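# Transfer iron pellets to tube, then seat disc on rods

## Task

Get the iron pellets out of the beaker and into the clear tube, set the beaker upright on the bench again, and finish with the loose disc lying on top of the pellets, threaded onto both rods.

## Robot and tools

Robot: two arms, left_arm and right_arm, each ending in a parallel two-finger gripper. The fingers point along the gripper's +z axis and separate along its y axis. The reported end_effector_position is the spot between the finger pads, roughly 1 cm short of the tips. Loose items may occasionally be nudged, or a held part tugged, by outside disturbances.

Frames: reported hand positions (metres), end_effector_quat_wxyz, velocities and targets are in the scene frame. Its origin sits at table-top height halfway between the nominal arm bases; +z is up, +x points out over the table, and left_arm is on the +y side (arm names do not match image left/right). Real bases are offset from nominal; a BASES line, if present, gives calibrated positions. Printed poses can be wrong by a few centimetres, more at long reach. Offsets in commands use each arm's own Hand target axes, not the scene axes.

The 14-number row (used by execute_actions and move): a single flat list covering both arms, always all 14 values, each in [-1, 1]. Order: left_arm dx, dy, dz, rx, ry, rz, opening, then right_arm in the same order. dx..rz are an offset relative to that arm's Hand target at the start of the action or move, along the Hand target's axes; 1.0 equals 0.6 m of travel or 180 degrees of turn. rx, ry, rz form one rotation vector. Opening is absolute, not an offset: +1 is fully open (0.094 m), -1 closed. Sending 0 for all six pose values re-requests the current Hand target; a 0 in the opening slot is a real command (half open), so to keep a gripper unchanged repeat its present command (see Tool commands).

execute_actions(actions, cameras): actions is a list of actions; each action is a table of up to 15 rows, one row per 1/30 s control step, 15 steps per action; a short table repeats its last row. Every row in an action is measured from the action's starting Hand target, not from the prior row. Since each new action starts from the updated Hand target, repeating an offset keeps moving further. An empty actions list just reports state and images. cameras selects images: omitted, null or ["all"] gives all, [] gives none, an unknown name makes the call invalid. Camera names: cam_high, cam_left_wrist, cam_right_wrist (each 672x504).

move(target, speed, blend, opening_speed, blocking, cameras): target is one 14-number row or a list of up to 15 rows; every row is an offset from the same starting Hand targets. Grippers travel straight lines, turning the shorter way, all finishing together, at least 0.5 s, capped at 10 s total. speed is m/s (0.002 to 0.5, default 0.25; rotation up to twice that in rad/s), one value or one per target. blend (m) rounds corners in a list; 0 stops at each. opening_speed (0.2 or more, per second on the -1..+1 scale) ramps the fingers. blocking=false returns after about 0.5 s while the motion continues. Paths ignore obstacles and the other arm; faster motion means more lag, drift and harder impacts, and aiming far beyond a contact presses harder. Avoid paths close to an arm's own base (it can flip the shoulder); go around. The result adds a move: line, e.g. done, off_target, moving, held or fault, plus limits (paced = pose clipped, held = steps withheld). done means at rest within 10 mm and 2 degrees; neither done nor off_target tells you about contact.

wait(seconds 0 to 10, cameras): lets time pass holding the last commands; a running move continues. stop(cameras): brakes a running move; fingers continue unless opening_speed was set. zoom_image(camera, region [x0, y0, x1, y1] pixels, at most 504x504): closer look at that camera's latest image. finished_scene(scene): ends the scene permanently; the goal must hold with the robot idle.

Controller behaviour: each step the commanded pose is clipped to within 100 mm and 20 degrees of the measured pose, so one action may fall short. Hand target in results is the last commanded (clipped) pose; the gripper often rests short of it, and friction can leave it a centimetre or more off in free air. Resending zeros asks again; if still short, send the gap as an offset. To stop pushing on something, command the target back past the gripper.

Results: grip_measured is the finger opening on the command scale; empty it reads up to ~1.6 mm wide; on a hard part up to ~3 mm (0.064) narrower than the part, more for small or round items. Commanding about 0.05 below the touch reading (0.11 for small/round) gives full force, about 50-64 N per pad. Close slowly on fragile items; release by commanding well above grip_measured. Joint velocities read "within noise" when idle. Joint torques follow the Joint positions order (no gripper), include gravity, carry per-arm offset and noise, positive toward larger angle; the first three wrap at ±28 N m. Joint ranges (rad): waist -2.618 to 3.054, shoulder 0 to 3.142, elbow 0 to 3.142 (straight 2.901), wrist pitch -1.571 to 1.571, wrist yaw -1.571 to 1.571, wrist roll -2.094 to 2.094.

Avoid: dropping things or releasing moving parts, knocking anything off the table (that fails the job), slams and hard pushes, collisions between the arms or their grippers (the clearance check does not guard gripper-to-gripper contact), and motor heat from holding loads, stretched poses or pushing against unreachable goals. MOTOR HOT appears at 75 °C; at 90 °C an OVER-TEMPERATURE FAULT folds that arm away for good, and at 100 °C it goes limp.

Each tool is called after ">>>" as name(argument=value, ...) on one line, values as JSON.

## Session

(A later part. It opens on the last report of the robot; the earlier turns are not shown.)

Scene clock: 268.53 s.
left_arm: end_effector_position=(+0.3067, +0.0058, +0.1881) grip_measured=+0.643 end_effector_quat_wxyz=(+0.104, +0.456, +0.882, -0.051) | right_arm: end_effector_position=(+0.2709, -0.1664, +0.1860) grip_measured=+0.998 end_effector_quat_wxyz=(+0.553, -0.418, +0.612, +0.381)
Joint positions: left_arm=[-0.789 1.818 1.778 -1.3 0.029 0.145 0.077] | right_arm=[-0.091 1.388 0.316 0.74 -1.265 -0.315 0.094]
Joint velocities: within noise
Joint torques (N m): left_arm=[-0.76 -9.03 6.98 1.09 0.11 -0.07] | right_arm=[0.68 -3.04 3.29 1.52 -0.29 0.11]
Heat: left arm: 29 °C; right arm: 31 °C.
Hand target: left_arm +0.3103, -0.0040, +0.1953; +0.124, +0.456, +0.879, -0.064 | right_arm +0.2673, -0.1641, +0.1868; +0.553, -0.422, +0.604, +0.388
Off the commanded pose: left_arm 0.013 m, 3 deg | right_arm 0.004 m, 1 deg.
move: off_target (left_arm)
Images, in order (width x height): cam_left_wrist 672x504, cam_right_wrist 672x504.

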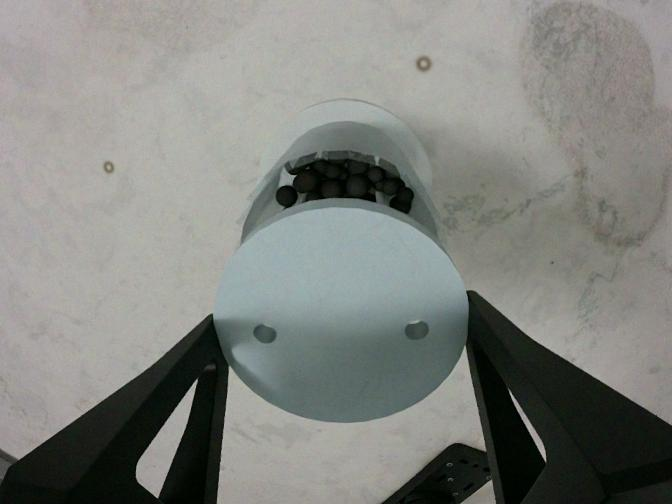

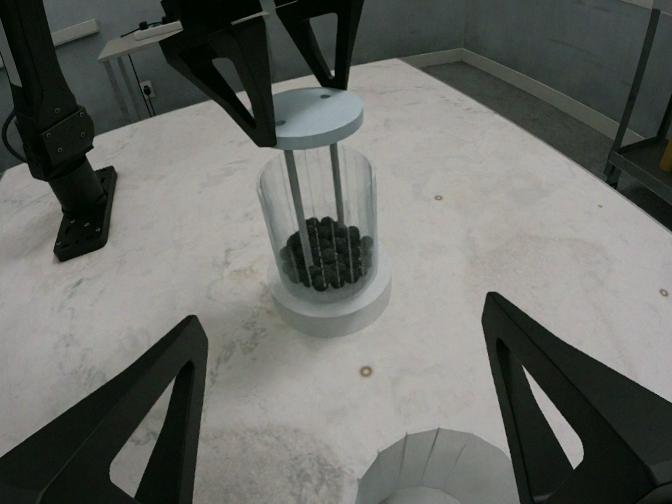

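>>> move(target=[0, 0, 0, 0, 0, 0, 0.5, -0.0198, -0.0591, 0.1464, -0.1272, 0.0003, -0.0110, 1.0], speed=0.12)

Scene clock: 286.53 s.
left_arm: end_effector_position=(+0.3067, +0.0058, +0.1881) grip_measured=+0.643 end_effector_quat_wxyz=(+0.104, +0.456, +0.882, -0.051) | right_arm: end_effector_position=(+0.3297, -0.0949, +0.1840) grip_measured=+0.998 end_effector_quat_wxyz=(-0.470, +0.521, -0.522, -0.485)
Joint positions: left_arm=[-0.789 1.818 1.778 -1.3 0.029 0.145 0.077] | right_arm=[0.117 1.839 0.884 0.299 -1.428 -0.634 0.094]
Joint velocities: within noise
Joint torques (N m): left_arm=[-0.49 -8.91 6.93 1.06 0.09 -0.14] | right_arm=[0.57 -7.51 6.52 0.8 -0.58 -0.11]
Heat: left arm: 29 °C; right arm: 32 °C.
Hand target: left_arm +0.3103, -0.0040, +0.1953; +0.124, +0.456, +0.879, -0.064 | right_arm +0.3310, -0.0931, +0.1910; -0.465, +0.534, -0.508, -0.490
Off the commanded pose: left_arm 0.013 m, 3 deg | right_arm 0.007 m, 2 deg.
move: off_target (left_arm)

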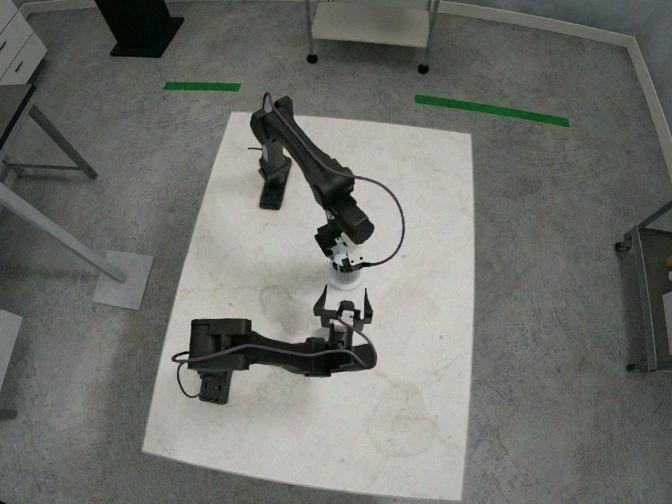

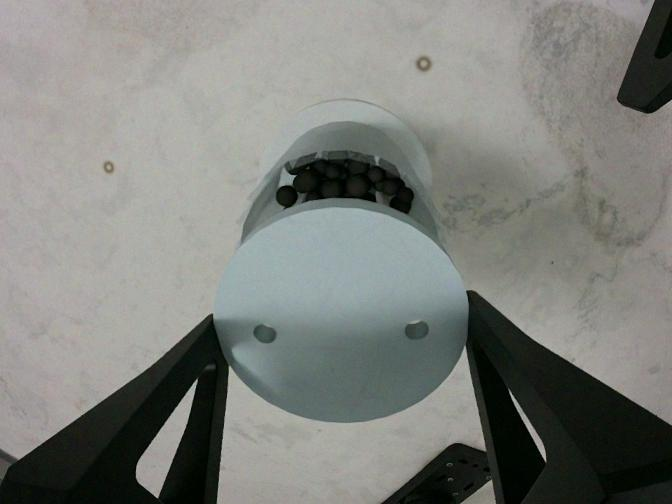

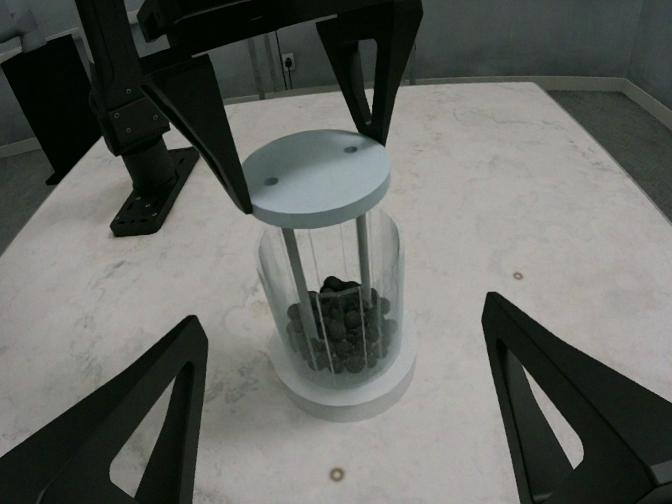

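>>> zoom_image(camera="cam_right_wrist", region=[250, 165, 320, 285])

>>> zoom_image(camera="cam_right_wrist", region=[325, 135, 395, 255])

Scaled by 4.200 from the camera's 672x504 image, which has a finer 960x720 frame.

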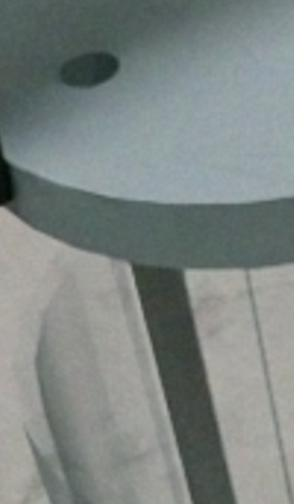

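Scaled by 4.200 from the camera's 672x504 image, which has a finer 960x720 frame.

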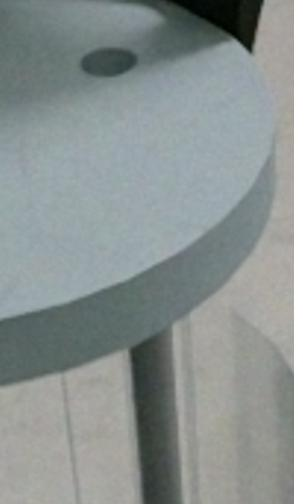

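>>> zoom_image(camera="cam_right_wrist", region=[340, 205, 390, 305])

>>> zoom_image(camera="cam_right_wrist", region=[270, 220, 320, 320])

Scaled by 5.040 from the camera's 672x504 image, which has a finer 960x720 frame.

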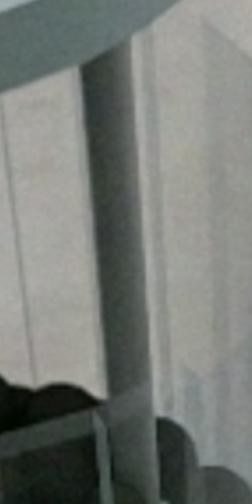

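Scaled by 5.040 from the camera's 672x504 image, which has a finer 960x720 frame.

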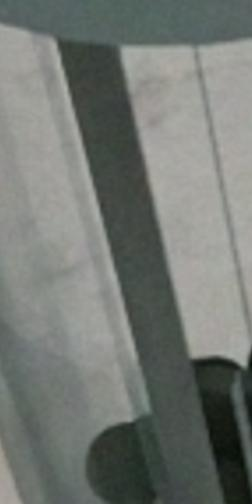

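>>> zoom_image(camera="cam_right_wrist", region=[276, 224, 306, 254])

>>> zoom_image(camera="cam_right_wrist", region=[295, 290, 325, 320])

>>> zoom_image(camera="cam_right_wrist", region=[256, 168, 286, 198])

>>> zoom_image(camera="cam_right_wrist", region=[336, 136, 366, 166])

>>> zoom_image(camera="cam_right_wrist", region=[346, 216, 376, 246])

>>> zoom_image(camera="cam_right_wrist", region=[350, 255, 380, 285])

Scaled by 16.800 from the camera's 672x504 image, which has a finer 960x720 frame.

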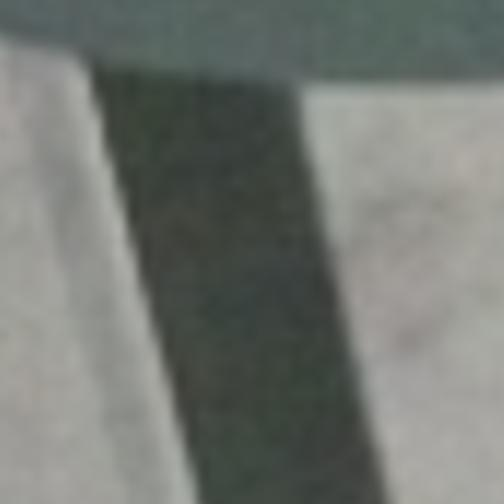

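Scaled by 16.800 from the camera's 672x504 image, which has a finer 960x720 frame.

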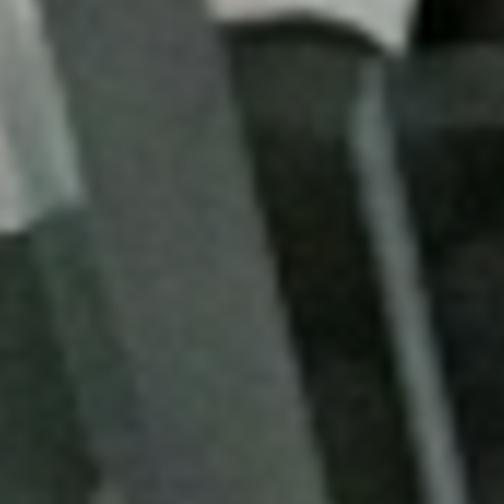

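Scaled by 16.800 from the camera's 672x504 image, which has a finer 960x720 frame.

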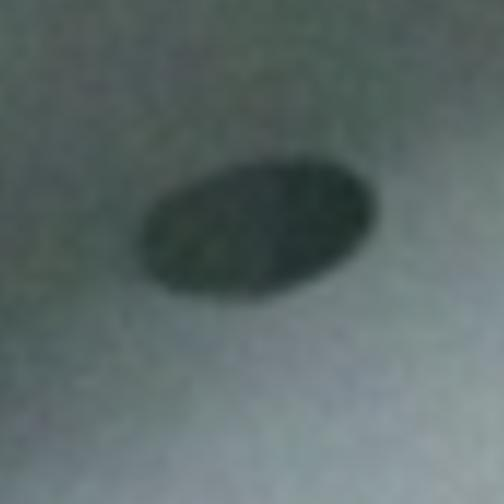

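Scaled by 16.800 from the camera's 672x504 image, which has a finer 960x720 frame.

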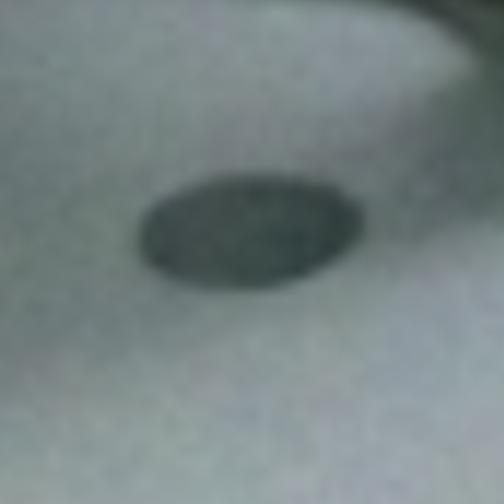

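Scaled by 16.800 from the camera's 672x504 image, which has a finer 960x720 frame.

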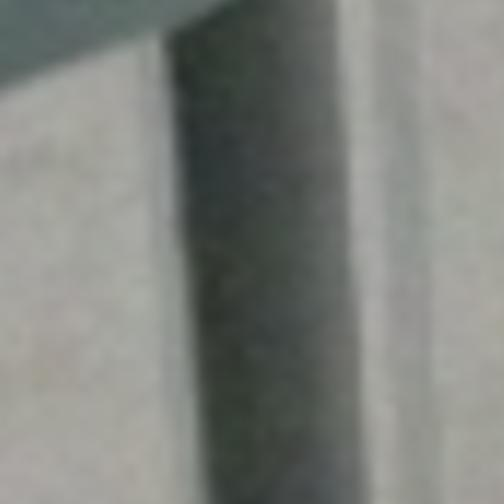

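Scaled by 16.800 from the camera's 672x504 image, which has a finer 960x720 frame.

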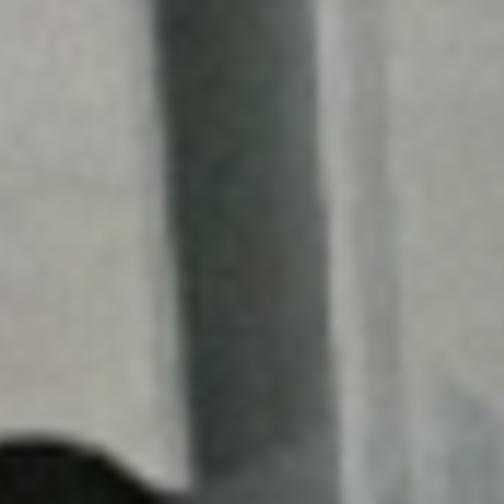

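>>> move(target=[-0.0002, 0.0119, 0.0001, 0, 0, 0, 0.5, 0, 0, 0, 0, 0, 0, 1.0], speed=0.02, cameras=["cam_right_wrist"])

Scene clock: 295.30 s.
left_arm: end_effector_position=(+0.3089, +0.0079, +0.1881) grip_measured=+0.643 end_effector_quat_wxyz=(+0.104, +0.453, +0.884, -0.052) | right_arm: end_effector_position=(+0.3295, -0.0949, +0.1837) grip_measured=+0.998 end_effector_quat_wxyz=(-0.466, +0.525, -0.522, -0.485)
Joint positions: left_arm=[-0.779 1.818 1.778 -1.3 0.032 0.147 0.077] | right_arm=[0.117 1.839 0.91 0.201 -1.428 -0.706 0.094]
Joint velocities: within noise
Joint torques (N m): left_arm=[0.7 -8.51 7.5 1.03 0.12 0.08] | right_arm=[0.53 -7.6 6.45 0.81 -0.6 -0.12]
Heat: left arm: 29 °C; right arm: 32 °C.
Hand target: left_arm +0.3162, +0.0000, +0.1953; +0.124, +0.456, +0.879, -0.064 | right_arm +0.3310, -0.0931, +0.1910; -0.465, +0.534, -0.508, -0.490
Off the commanded pose: left_arm 0.013 m, 3 deg | right_arm 0.008 m, 2 deg.
move: off_target (left_arm)
Images, in order (width x height): cam_right_wrist 672x504.

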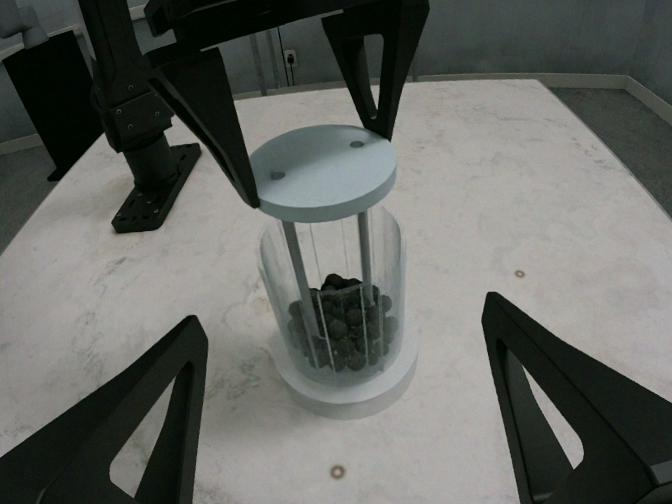

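>>> zoom_image(camera="cam_right_wrist", region=[263, 161, 293, 191])

>>> zoom_image(camera="cam_right_wrist", region=[342, 128, 372, 158])

>>> zoom_image(camera="cam_right_wrist", region=[278, 222, 308, 252])

>>> zoom_image(camera="cam_right_wrist", region=[292, 280, 322, 310])

>>> zoom_image(camera="cam_right_wrist", region=[348, 212, 378, 242])

>>> zoom_image(camera="cam_right_wrist", region=[352, 255, 382, 285])

Scaled by 16.800 from the camera's 672x504 image, which has a finer 960x720 frame.

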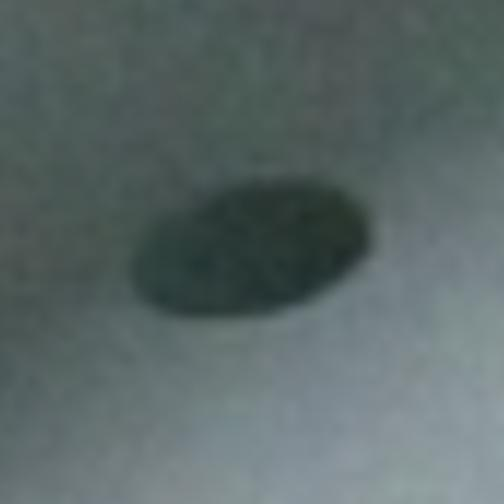

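Scaled by 16.800 from the camera's 672x504 image, which has a finer 960x720 frame.

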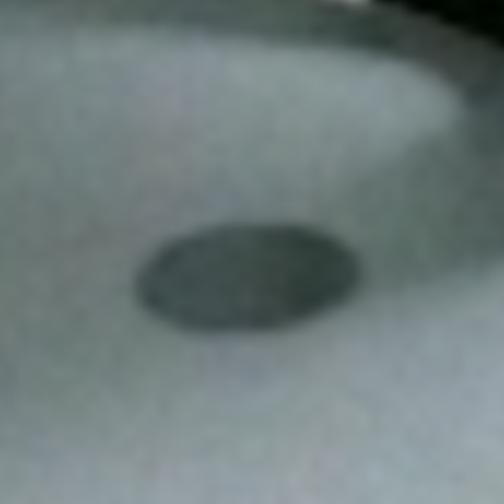

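Scaled by 16.800 from the camera's 672x504 image, which has a finer 960x720 frame.

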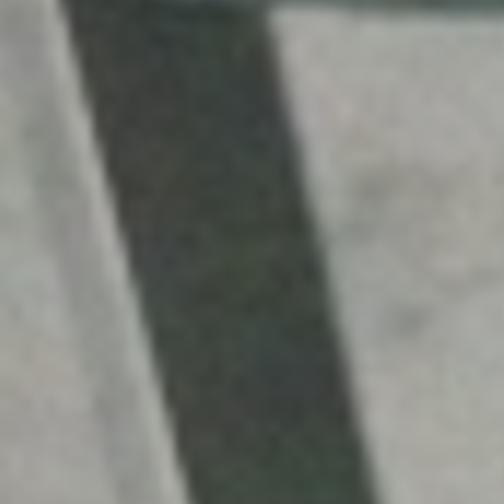

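Scaled by 16.800 from the camera's 672x504 image, which has a finer 960x720 frame.

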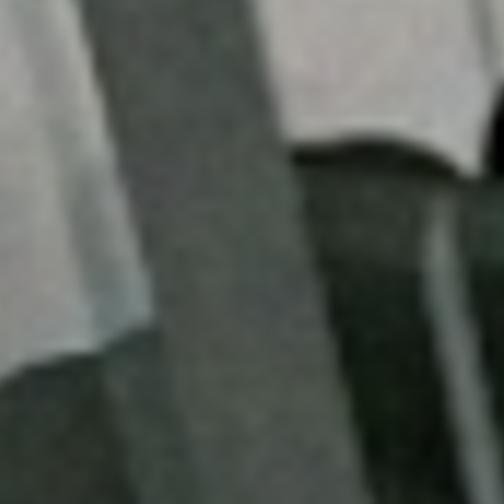

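Scaled by 16.800 from the camera's 672x504 image, which has a finer 960x720 frame.

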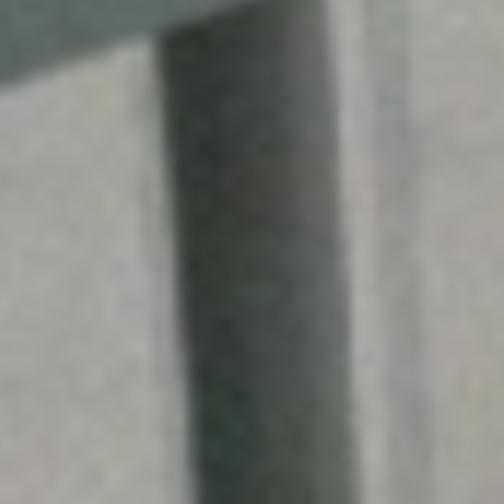

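Scaled by 16.800 from the camera's 672x504 image, which has a finer 960x720 frame.

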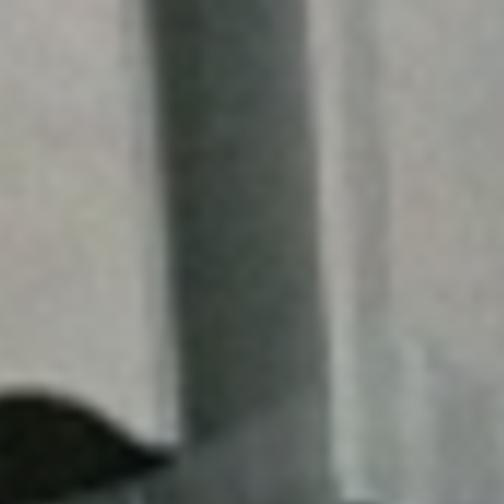

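>>> move(target=[-0.0032, 0.0010, 0.0078, 0.0031, 0, 0.0107, 0.5, 0, 0, 0, 0, 0, 0, 1.0], speed=0.02, cameras=["cam_right_wrist"])

Scene clock: 301.07 s.
left_arm: end_effector_position=(+0.3087, +0.0057, +0.1885) grip_measured=+0.643 end_effector_quat_wxyz=(+0.107, +0.469, +0.875, -0.055) | right_arm: end_effector_position=(+0.3291, -0.0949, +0.1835) grip_measured=+0.998 end_effector_quat_wxyz=(-0.464, +0.526, -0.522, -0.485)
Joint positions: left_arm=[-0.779 1.818 1.778 -1.294 0.042 0.184 0.077] | right_arm=[0.117 1.839 0.921 0.158 -1.428 -0.737 0.094]
Joint velocities: within noise
Joint torques (N m): left_arm=[0.62 -7.46 7.47 1.18 0.11 0.1] | right_arm=[0.46 -7.56 6.5 0.74 -0.59 -0.12]
Heat: left arm: 29 °C; right arm: 32 °C.
Hand target: left_arm +0.3185, -0.0022, +0.1913; +0.123, +0.471, +0.871, -0.067 | right_arm +0.3310, -0.0931, +0.1910; -0.465, +0.534, -0.508, -0.490
Off the commanded pose: left_arm 0.013 m, 2 deg | right_arm 0.008 m, 2 deg.
move: off_target (left_arm)
Images, in order (width x height): cam_right_wrist 672x504.

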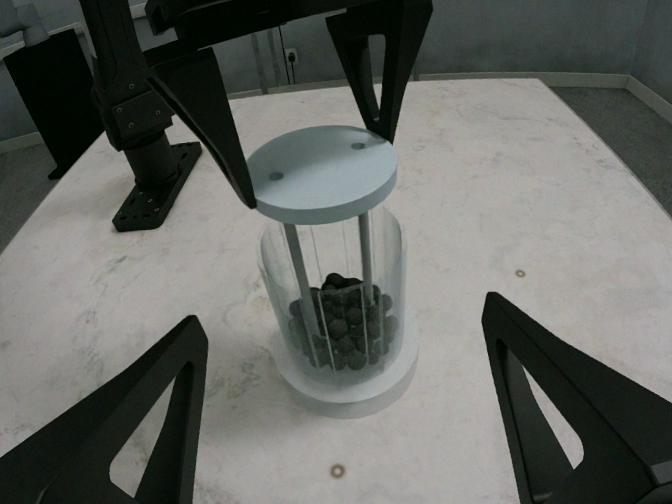

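>>> zoom_image(camera="cam_right_wrist", region=[261, 161, 291, 191])

>>> zoom_image(camera="cam_right_wrist", region=[343, 131, 373, 161])

>>> zoom_image(camera="cam_right_wrist", region=[278, 222, 308, 252])

>>> zoom_image(camera="cam_right_wrist", region=[348, 212, 378, 242])

Scaled by 16.800 from the camera's 672x504 image, which has a finer 960x720 frame.

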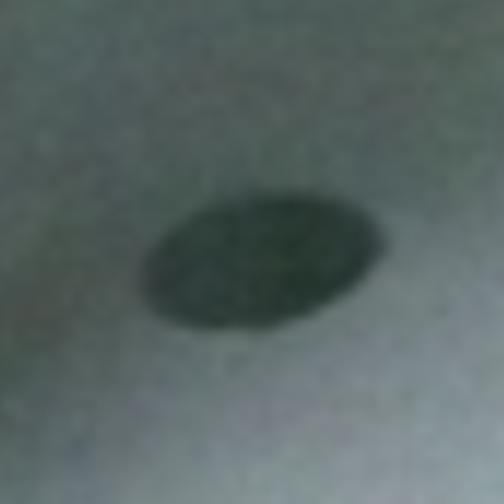

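Scaled by 16.800 from the camera's 672x504 image, which has a finer 960x720 frame.

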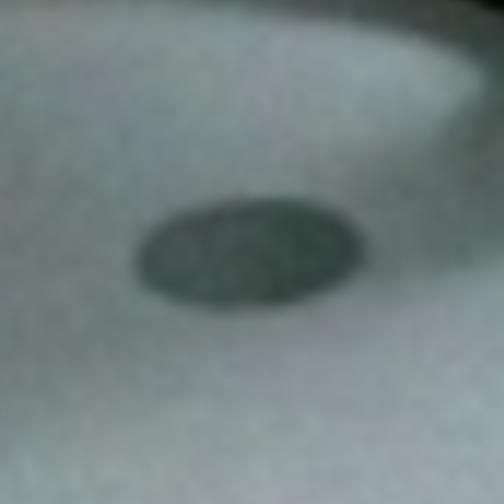

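Scaled by 16.800 from the camera's 672x504 image, which has a finer 960x720 frame.

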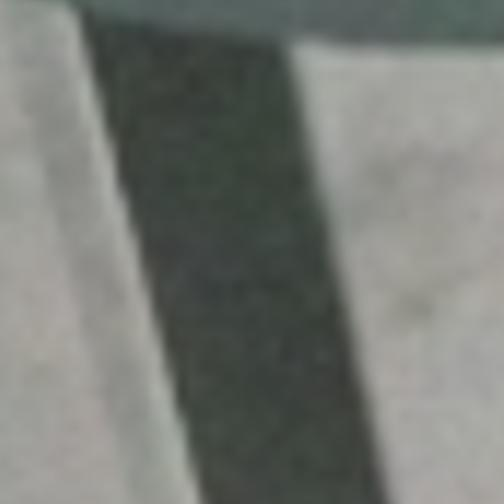

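Scaled by 16.800 from the camera's 672x504 image, which has a finer 960x720 frame.

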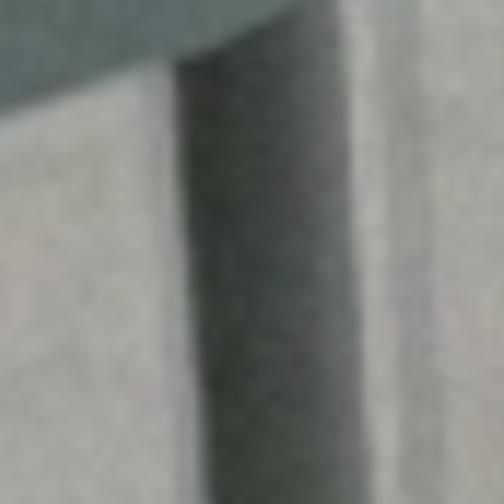

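>>> move(target=[-0.0012, 0.0002, 0.0045, -0.0040, 0, -0.0139, 0.5, 0, 0, 0, 0, 0, 0, 1.0], speed=0.02, cameras=["cam_right_wrist"])

Scene clock: 305.60 s.
left_arm: end_effector_position=(+0.3105, +0.0039, +0.1892) grip_measured=+0.643 end_effector_quat_wxyz=(+0.111, +0.461, +0.878, -0.058) | right_arm: end_effector_position=(+0.3285, -0.0950, +0.1830) grip_measured=+0.998 end_effector_quat_wxyz=(-0.463, +0.526, -0.523, -0.485)
Joint positions: left_arm=[-0.779 1.818 1.778 -1.283 0.042 0.165 0.077] | right_arm=[0.117 1.839 0.922 0.145 -1.428 -0.747 0.094]
Joint velocities: within noise
Joint torques (N m): left_arm=[0.06 -7.54 6.75 1.15 0.05 -0.12] | right_arm=[0.5 -7.54 6.74 0.75 -0.57 -0.11]
Heat: left arm: 29 °C; right arm: 32 °C.
Hand target: left_arm +0.3194, -0.0033, +0.1889; +0.124, +0.452, +0.881, -0.064 | right_arm +0.3310, -0.0931, +0.1910; -0.465, +0.534, -0.508, -0.490
Off the commanded pose: left_arm 0.011 m, 2 deg | right_arm 0.009 m, 2 deg.
move: off_target (left_arm)
Images, in order (width x height): cam_right_wrist 672x504.

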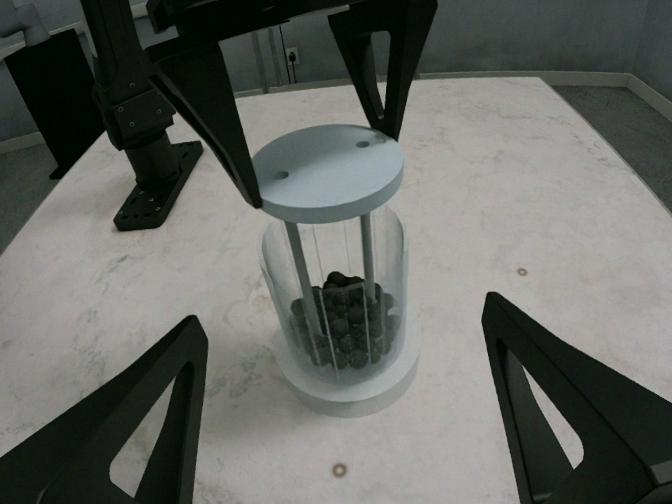

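>>> move(target=[0.0173, -0.0021, 0.0146, 0.0007, 0.0110, -0.0042, 0.5, 0, 0, 0, 0, 0, 0, 1.0], speed=0.02, cameras=["cam_right_wrist"])

Scene clock: 311.43 s.
left_arm: end_effector_position=(+0.3078, +0.0067, +0.1815) grip_measured=+0.643 end_effector_quat_wxyz=(+0.101, +0.455, +0.883, -0.055) | right_arm: end_effector_position=(+0.3282, -0.0951, +0.1826) grip_measured=+0.998 end_effector_quat_wxyz=(-0.463, +0.526, -0.523, -0.486)
Joint positions: left_arm=[-0.779 1.818 1.752 -1.278 0.042 0.152 0.077] | right_arm=[0.117 1.839 0.922 0.14 -1.428 -0.751 0.094]
Joint velocities: within noise
Joint torques (N m): left_arm=[0.1 -7.92 5.5 1.13 0.01 -0.09] | right_arm=[0.59 -7.45 6.79 0.75 -0.62 -0.16]
Heat: left arm: 29 °C; right arm: 32 °C.
Hand target: left_arm +0.3139, +0.0021, +0.1776; +0.108, +0.447, +0.886, -0.058 | right_arm +0.3310, -0.0931, +0.1910; -0.465, +0.534, -0.508, -0.490
Off the commanded pose: left_arm 0.009 m, 1 deg | right_arm 0.009 m, 2 deg.
move: done
Images, in order (width x height): cam_right_wrist 672x504.

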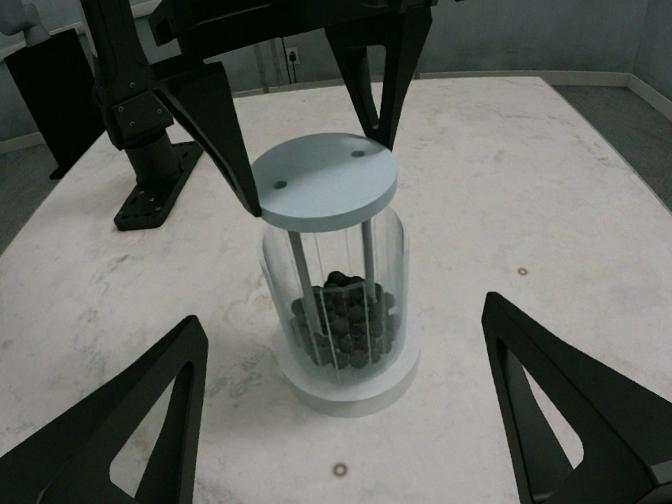

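>>> zoom_image(camera="cam_right_wrist", region=[265, 170, 295, 200])

>>> zoom_image(camera="cam_right_wrist", region=[342, 138, 372, 168])

>>> zoom_image(camera="cam_right_wrist", region=[280, 226, 310, 256])

>>> zoom_image(camera="cam_right_wrist", region=[350, 215, 380, 245])

Scaled by 16.800 from the camera's 672x504 image, which has a finer 960x720 frame.

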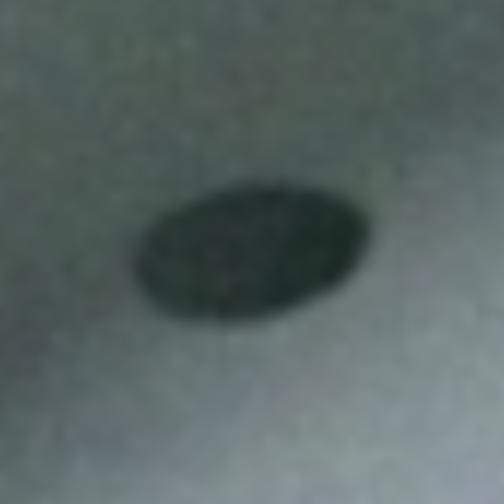

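Scaled by 16.800 from the camera's 672x504 image, which has a finer 960x720 frame.

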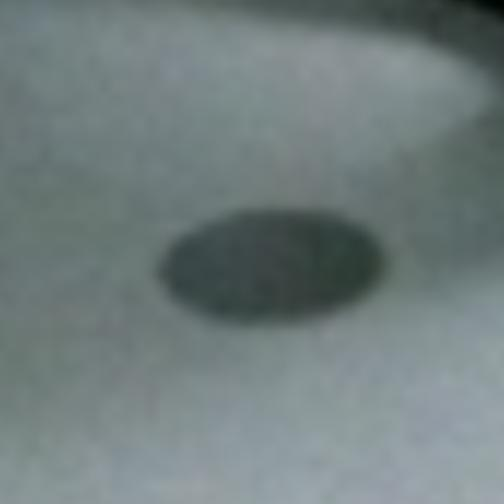

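Scaled by 16.800 from the camera's 672x504 image, which has a finer 960x720 frame.

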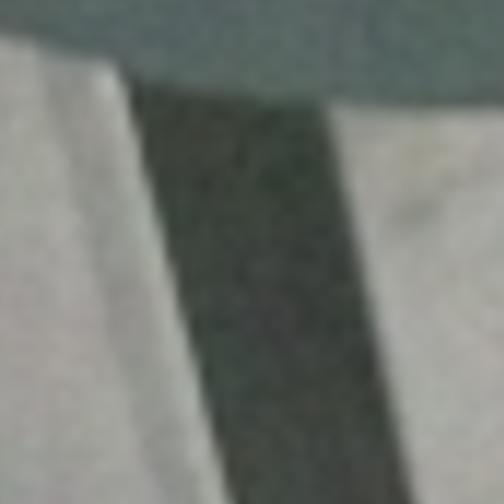

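Scaled by 16.800 from the camera's 672x504 image, which has a finer 960x720 frame.

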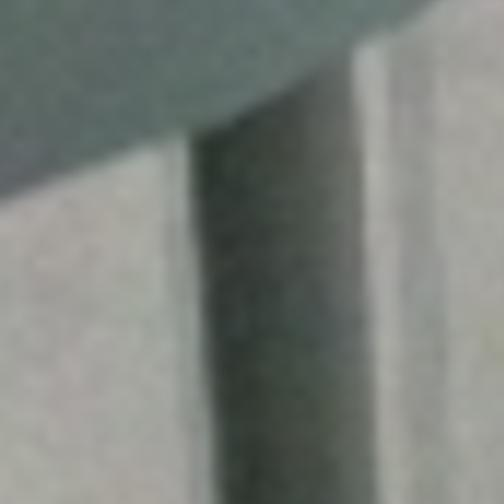

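>>> move(target=[0.0, 0.0015, 0.0077, -0.0012, -0.0006, 0.0003, 0.5, 0, 0, 0, 0, 0, 0, 1.0], speed=0.02, cameras=["cam_right_wrist"])

Scene clock: 315.63 s.
left_arm: end_effector_position=(+0.3086, +0.0067, +0.1804) grip_measured=+0.643 end_effector_quat_wxyz=(+0.102, +0.454, +0.883, -0.054) | right_arm: end_effector_position=(+0.3291, -0.0950, +0.1837) grip_measured=+0.998 end_effector_quat_wxyz=(-0.464, +0.527, -0.522, -0.485)
Joint positions: left_arm=[-0.779 1.818 1.747 -1.272 0.039 0.15 0.077] | right_arm=[0.117 1.839 0.927 0.137 -1.428 -0.752 0.094]
Joint velocities: within noise
Joint torques (N m): left_arm=[-0.12 -7.72 4.38 1.26 -0.02 -0.08] | right_arm=[0.64 -7.54 6.64 0.76 -0.59 -0.09]
Heat: left arm: 29 °C; right arm: 32 °C.
Hand target: left_arm +0.3153, +0.0017, +0.1732; +0.110, +0.447, +0.886, -0.056 | right_arm +0.3310, -0.0931, +0.1910; -0.465, +0.534, -0.508, -0.490
Off the commanded pose: left_arm 0.011 m, 1 deg | right_arm 0.008 m, 2 deg.
move: off_target (left_arm)
Images, in order (width x height): cam_right_wrist 672x504.

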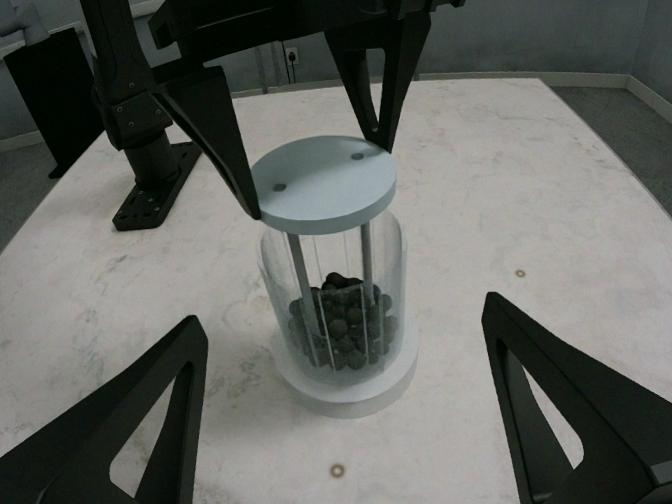

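>>> zoom_image(camera="cam_right_wrist", region=[265, 172, 295, 202])

>>> zoom_image(camera="cam_right_wrist", region=[342, 140, 372, 170])

>>> zoom_image(camera="cam_right_wrist", region=[280, 226, 310, 256])

>>> zoom_image(camera="cam_right_wrist", region=[350, 215, 380, 245])

Scaled by 16.800 from the camera's 672x504 image, which has a finer 960x720 frame.

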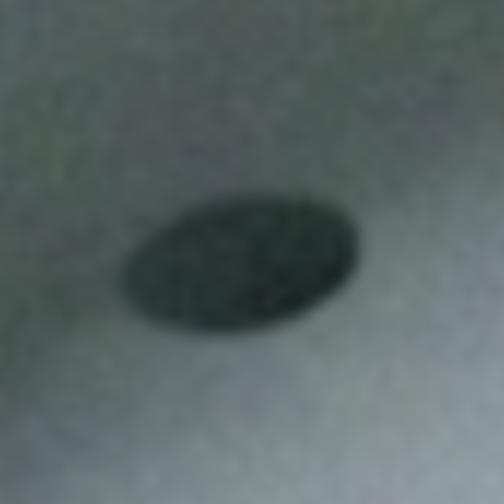

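Scaled by 16.800 from the camera's 672x504 image, which has a finer 960x720 frame.

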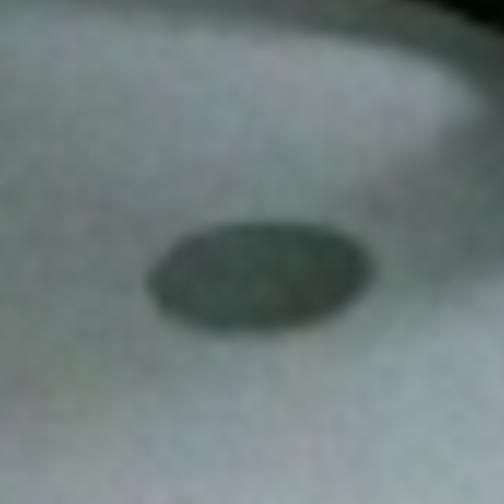

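Scaled by 16.800 from the camera's 672x504 image, which has a finer 960x720 frame.

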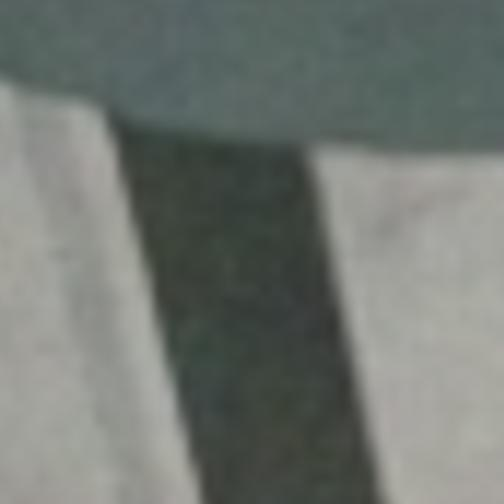

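Scaled by 16.800 from the camera's 672x504 image, which has a finer 960x720 frame.

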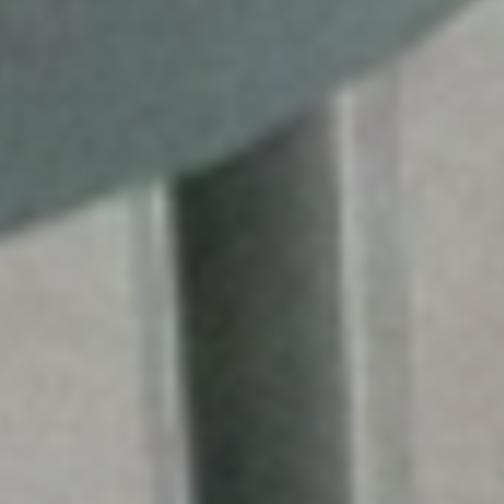

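>>> move(target=[-0.0062, 0.0026, -0.0002, -0.0022, -0.0042, 0.0006, 0.5, 0, 0, 0, 0, 0, 0, 1.0], speed=0.02, cameras=["cam_right_wrist"])

Scene clock: 318.93 s.
left_arm: end_effector_position=(+0.3088, +0.0064, +0.1805) grip_measured=+0.643 end_effector_quat_wxyz=(+0.103, +0.454, +0.883, -0.055) | right_arm: end_effector_position=(+0.3289, -0.0950, +0.1835) grip_measured=+0.998 end_effector_quat_wxyz=(-0.464, +0.527, -0.522, -0.485)
Joint positions: left_arm=[-0.779 1.818 1.747 -1.271 0.039 0.15 0.077] | right_arm=[0.117 1.839 0.927 0.135 -1.428 -0.754 0.094]
Joint velocities: within noise
Joint torques (N m): left_arm=[-0.06 -7.66 4.72 1.37 -0.01 -0.11] | right_arm=[0.46 -7.56 6.48 0.78 -0.61 -0.17]
Heat: left arm: 28 °C; right arm: 32 °C.
Hand target: left_arm +0.3187, -0.0003, +0.1742; +0.117, +0.447, +0.885, -0.056 | right_arm +0.3310, -0.0931, +0.1910; -0.465, +0.534, -0.508, -0.490
Off the commanded pose: left_arm 0.013 m, 2 deg | right_arm 0.008 m, 2 deg.
move: off_target (left_arm)
Images, in order (width x height): cam_right_wrist 672x504.

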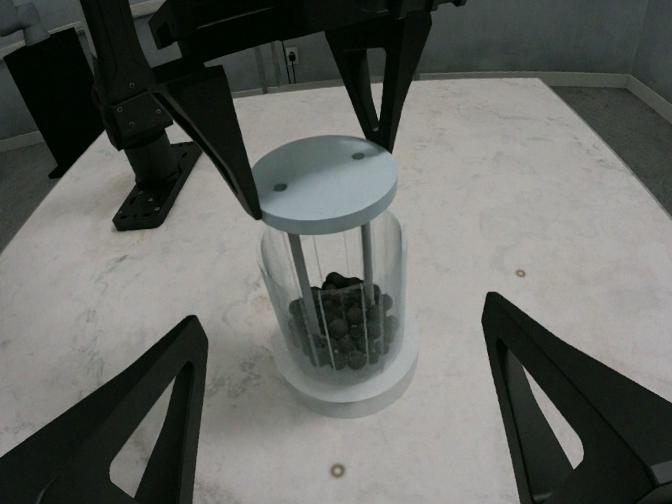

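>>> move(target=[-0.0036, 0.0010, -0.0001, -0.0008, -0.0026, 0.0003, 0.5, 0, 0, 0, 0, 0, 0, 1.0], speed=0.02, cameras=["cam_right_wrist"])

Scene clock: 320.73 s.
left_arm: end_effector_position=(+0.3088, +0.0064, +0.1805) grip_measured=+0.643 end_effector_quat_wxyz=(+0.103, +0.454, +0.883, -0.055) | right_arm: end_effector_position=(+0.3288, -0.0950, +0.1834) grip_measured=+0.998 end_effector_quat_wxyz=(-0.463, +0.527, -0.522, -0.485)
Joint positions: left_arm=[-0.779 1.818 1.747 -1.271 0.039 0.15 0.077] | right_arm=[0.117 1.839 0.927 0.134 -1.428 -0.755 0.094]
Joint velocities: within noise
Joint torques (N m): left_arm=[-0.08 -7.51 4.72 1.4 0 -0.02] | right_arm=[0.57 -7.42 6.61 0.74 -0.61 -0.15]
Heat: left arm: 28 °C; right arm: 32 °C.
Hand target: left_arm +0.3204, -0.0016, +0.1748; +0.121, +0.447, +0.884, -0.057 | right_arm +0.3310, -0.0931, +0.1910; -0.465, +0.534, -0.508, -0.490
Off the commanded pose: left_arm 0.015 m, 2 deg | right_arm 0.008 m, 2 deg.
move: off_target (left_arm)
Images, in order (width x height): cam_right_wrist 672x504.

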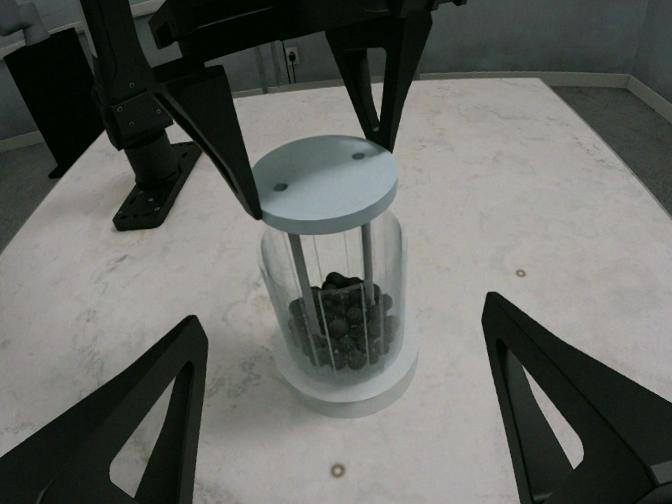

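>>> move(target=[-0.0090, 0.0, -0.0003, -0.0015, -0.0092, 0.0004, 0.5, 0, 0, 0, 0, 0, 0, 1.0], speed=0.02, cameras=["cam_right_wrist"])

Scene clock: 325.03 s.
left_arm: end_effector_position=(+0.3162, -0.0015, +0.1804) grip_measured=+0.643 end_effector_quat_wxyz=(+0.123, +0.454, +0.881, -0.062) | right_arm: end_effector_position=(+0.3288, -0.0950, +0.1834) grip_measured=+0.998 end_effector_quat_wxyz=(-0.463, +0.527, -0.522, -0.485)
Joint positions: left_arm=[-0.779 1.818 1.737 -1.217 0.04 0.15 0.077] | right_arm=[0.117 1.839 0.927 0.134 -1.428 -0.755 0.094]
Joint velocities: within noise
Joint torques (N m): left_arm=[-0.36 -8.49 4.74 1.29 -0.07 -0.11] | right_arm=[0.46 -7.46 6.49 0.74 -0.58 -0.13]
Heat: left arm: 28 °C; right arm: 32 °C.
Hand target: left_arm +0.3235, -0.0057, +0.1764; +0.135, +0.447, +0.882, -0.061 | right_arm +0.3310, -0.0931, +0.1910; -0.465, +0.534, -0.508, -0.490
Off the commanded pose: left_arm 0.009 m, 2 deg | right_arm 0.008 m, 2 deg.
move: done
Images, in order (width x height): cam_right_wrist 672x504.

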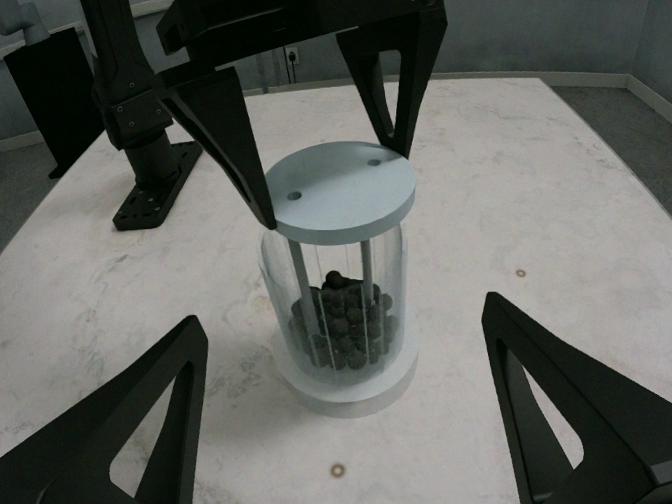

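>>> move(target=[0.0245, -0.0052, -0.0459, 0.0030, 0.0198, -0.0006, 0.5, 0, 0, 0, 0, 0, 0, 1.0], speed=0.04, cameras=["cam_right_wrist"])

Scene clock: 329.83 s.
left_arm: end_effector_position=(+0.3060, +0.0112, +0.1883) grip_measured=+0.643 end_effector_quat_wxyz=(+0.097, +0.454, +0.884, -0.048) | right_arm: end_effector_position=(+0.3288, -0.0950, +0.1834) grip_measured=+0.998 end_effector_quat_wxyz=(-0.464, +0.527, -0.522, -0.485)
Joint positions: left_arm=[-0.779 1.818 1.783 -1.321 0.031 0.15 0.077] | right_arm=[0.117 1.839 0.927 0.134 -1.428 -0.757 0.094]
Joint velocities: within noise
Joint torques (N m): left_arm=[-0.42 -9.02 8.51 0.61 -0.04 -0.05] | right_arm=[0.51 -7.5 6.64 0.76 -0.59 -0.12]
Heat: left arm: 28 °C; right arm: 32 °C.
Hand target: left_arm +0.3076, +0.0101, +0.1984; +0.106, +0.448, +0.886, -0.052 | right_arm +0.3310, -0.0931, +0.1910; -0.465, +0.534, -0.508, -0.490
Off the commanded pose: left_arm 0.010 m, 1 deg | right_arm 0.008 m, 2 deg.
move: done
Images, in order (width x height): cam_right_wrist 672x504.

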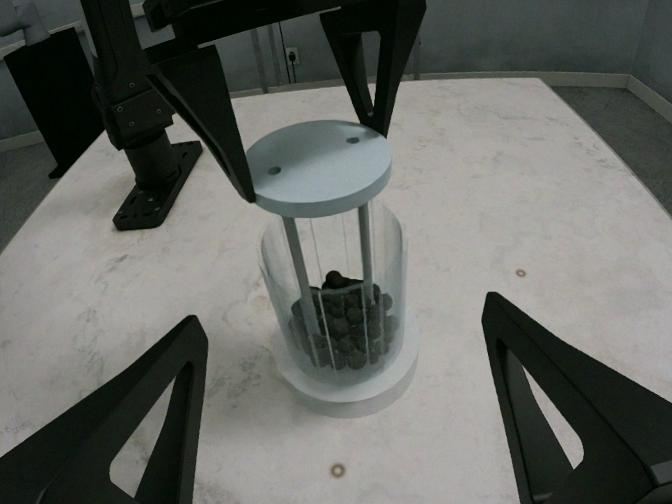

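>>> move(target=[0.0003, -0.0023, 0.0330, 0.0030, -0.0008, -0.0007, 0.5, 0, 0, 0, 0, 0, 0, 1.0], speed=0.02, cameras=["cam_right_wrist"])

Scene clock: 332.67 s.
left_arm: end_effector_position=(+0.3044, +0.0129, +0.1803) grip_measured=+0.643 end_effector_quat_wxyz=(+0.089, +0.454, +0.885, -0.046) | right_arm: end_effector_position=(+0.3288, -0.0950, +0.1834) grip_measured=+0.998 end_effector_quat_wxyz=(-0.464, +0.527, -0.522, -0.485)
Joint positions: left_arm=[-0.779 1.818 1.753 -1.307 0.031 0.148 0.077] | right_arm=[0.117 1.839 0.927 0.134 -1.428 -0.757 0.094]
Joint velocities: within noise
Joint torques (N m): left_arm=[-0.34 -8.98 4.57 1.21 0.06 -0.14] | right_arm=[0.53 -7.5 6.68 0.76 -0.6 -0.13]
Heat: left arm: 28 °C; right arm: 32 °C.
Hand target: left_arm +0.3092, +0.0057, +0.1791; +0.105, +0.448, +0.886, -0.056 | right_arm +0.3310, -0.0931, +0.1910; -0.465, +0.534, -0.508, -0.490
Off the commanded pose: left_arm 0.009 m, 2 deg | right_arm 0.008 m, 2 deg.
move: done
Images, in order (width x height): cam_right_wrist 672x504.

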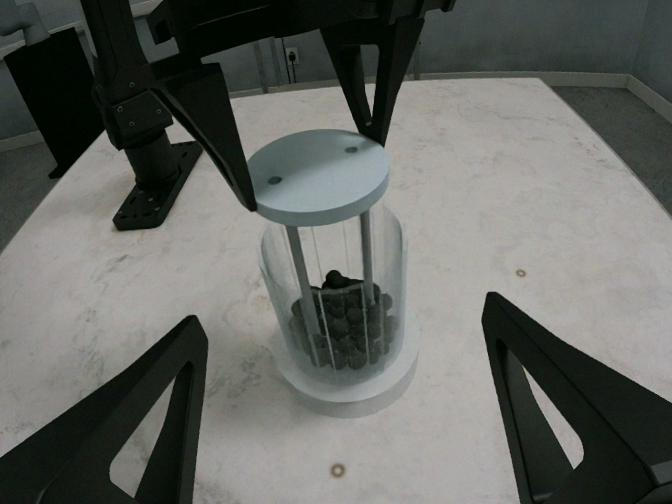

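>>> move(target=[-0.0378, 0.0012, -0.0243, -0.0006, -0.0253, 0.0003, 0.5, 0, 0, 0, 0, 0, 0, 1.0], speed=0.03, cameras=["cam_right_wrist"])

Scene clock: 336.00 s.
left_arm: end_effector_position=(+0.3134, +0.0037, +0.1885) grip_measured=+0.643 end_effector_quat_wxyz=(+0.116, +0.452, +0.883, -0.057) | right_arm: end_effector_position=(+0.3287, -0.0950, +0.1833) grip_measured=+0.998 end_effector_quat_wxyz=(-0.463, +0.527, -0.522, -0.485)
Joint positions: left_arm=[-0.778 1.818 1.773 -1.271 0.034 0.147 0.077] | right_arm=[0.117 1.839 0.927 0.132 -1.428 -0.757 0.094]
Joint velocities: within noise
Joint torques (N m): left_arm=[-0.54 -8.54 8.5 1.17 0.2 -0.11] | right_arm=[0.49 -7.51 6.5 0.79 -0.59 -0.11]
Heat: left arm: 28 °C; right arm: 32 °C.
Hand target: left_arm +0.3209, -0.0088, +0.1986; +0.140, +0.445, +0.881, -0.073 | right_arm +0.3310, -0.0931, +0.1910; -0.465, +0.534, -0.508, -0.490
Off the commanded pose: left_arm 0.018 m, 3 deg | right_arm 0.008 m, 2 deg.
move: off_target (left_arm)
Images, in order (width x height): cam_right_wrist 672x504.

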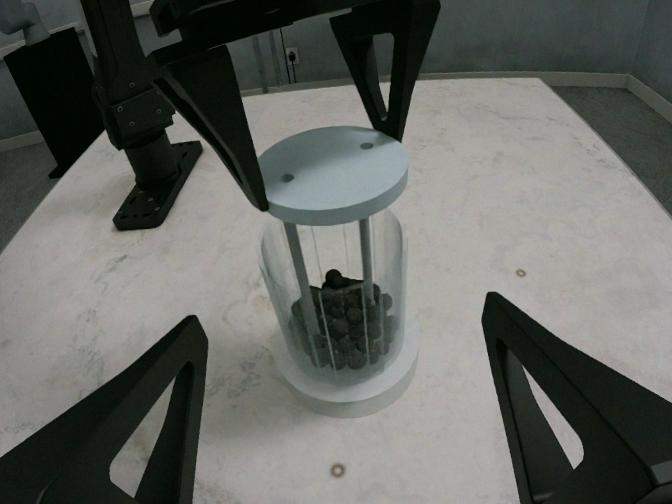

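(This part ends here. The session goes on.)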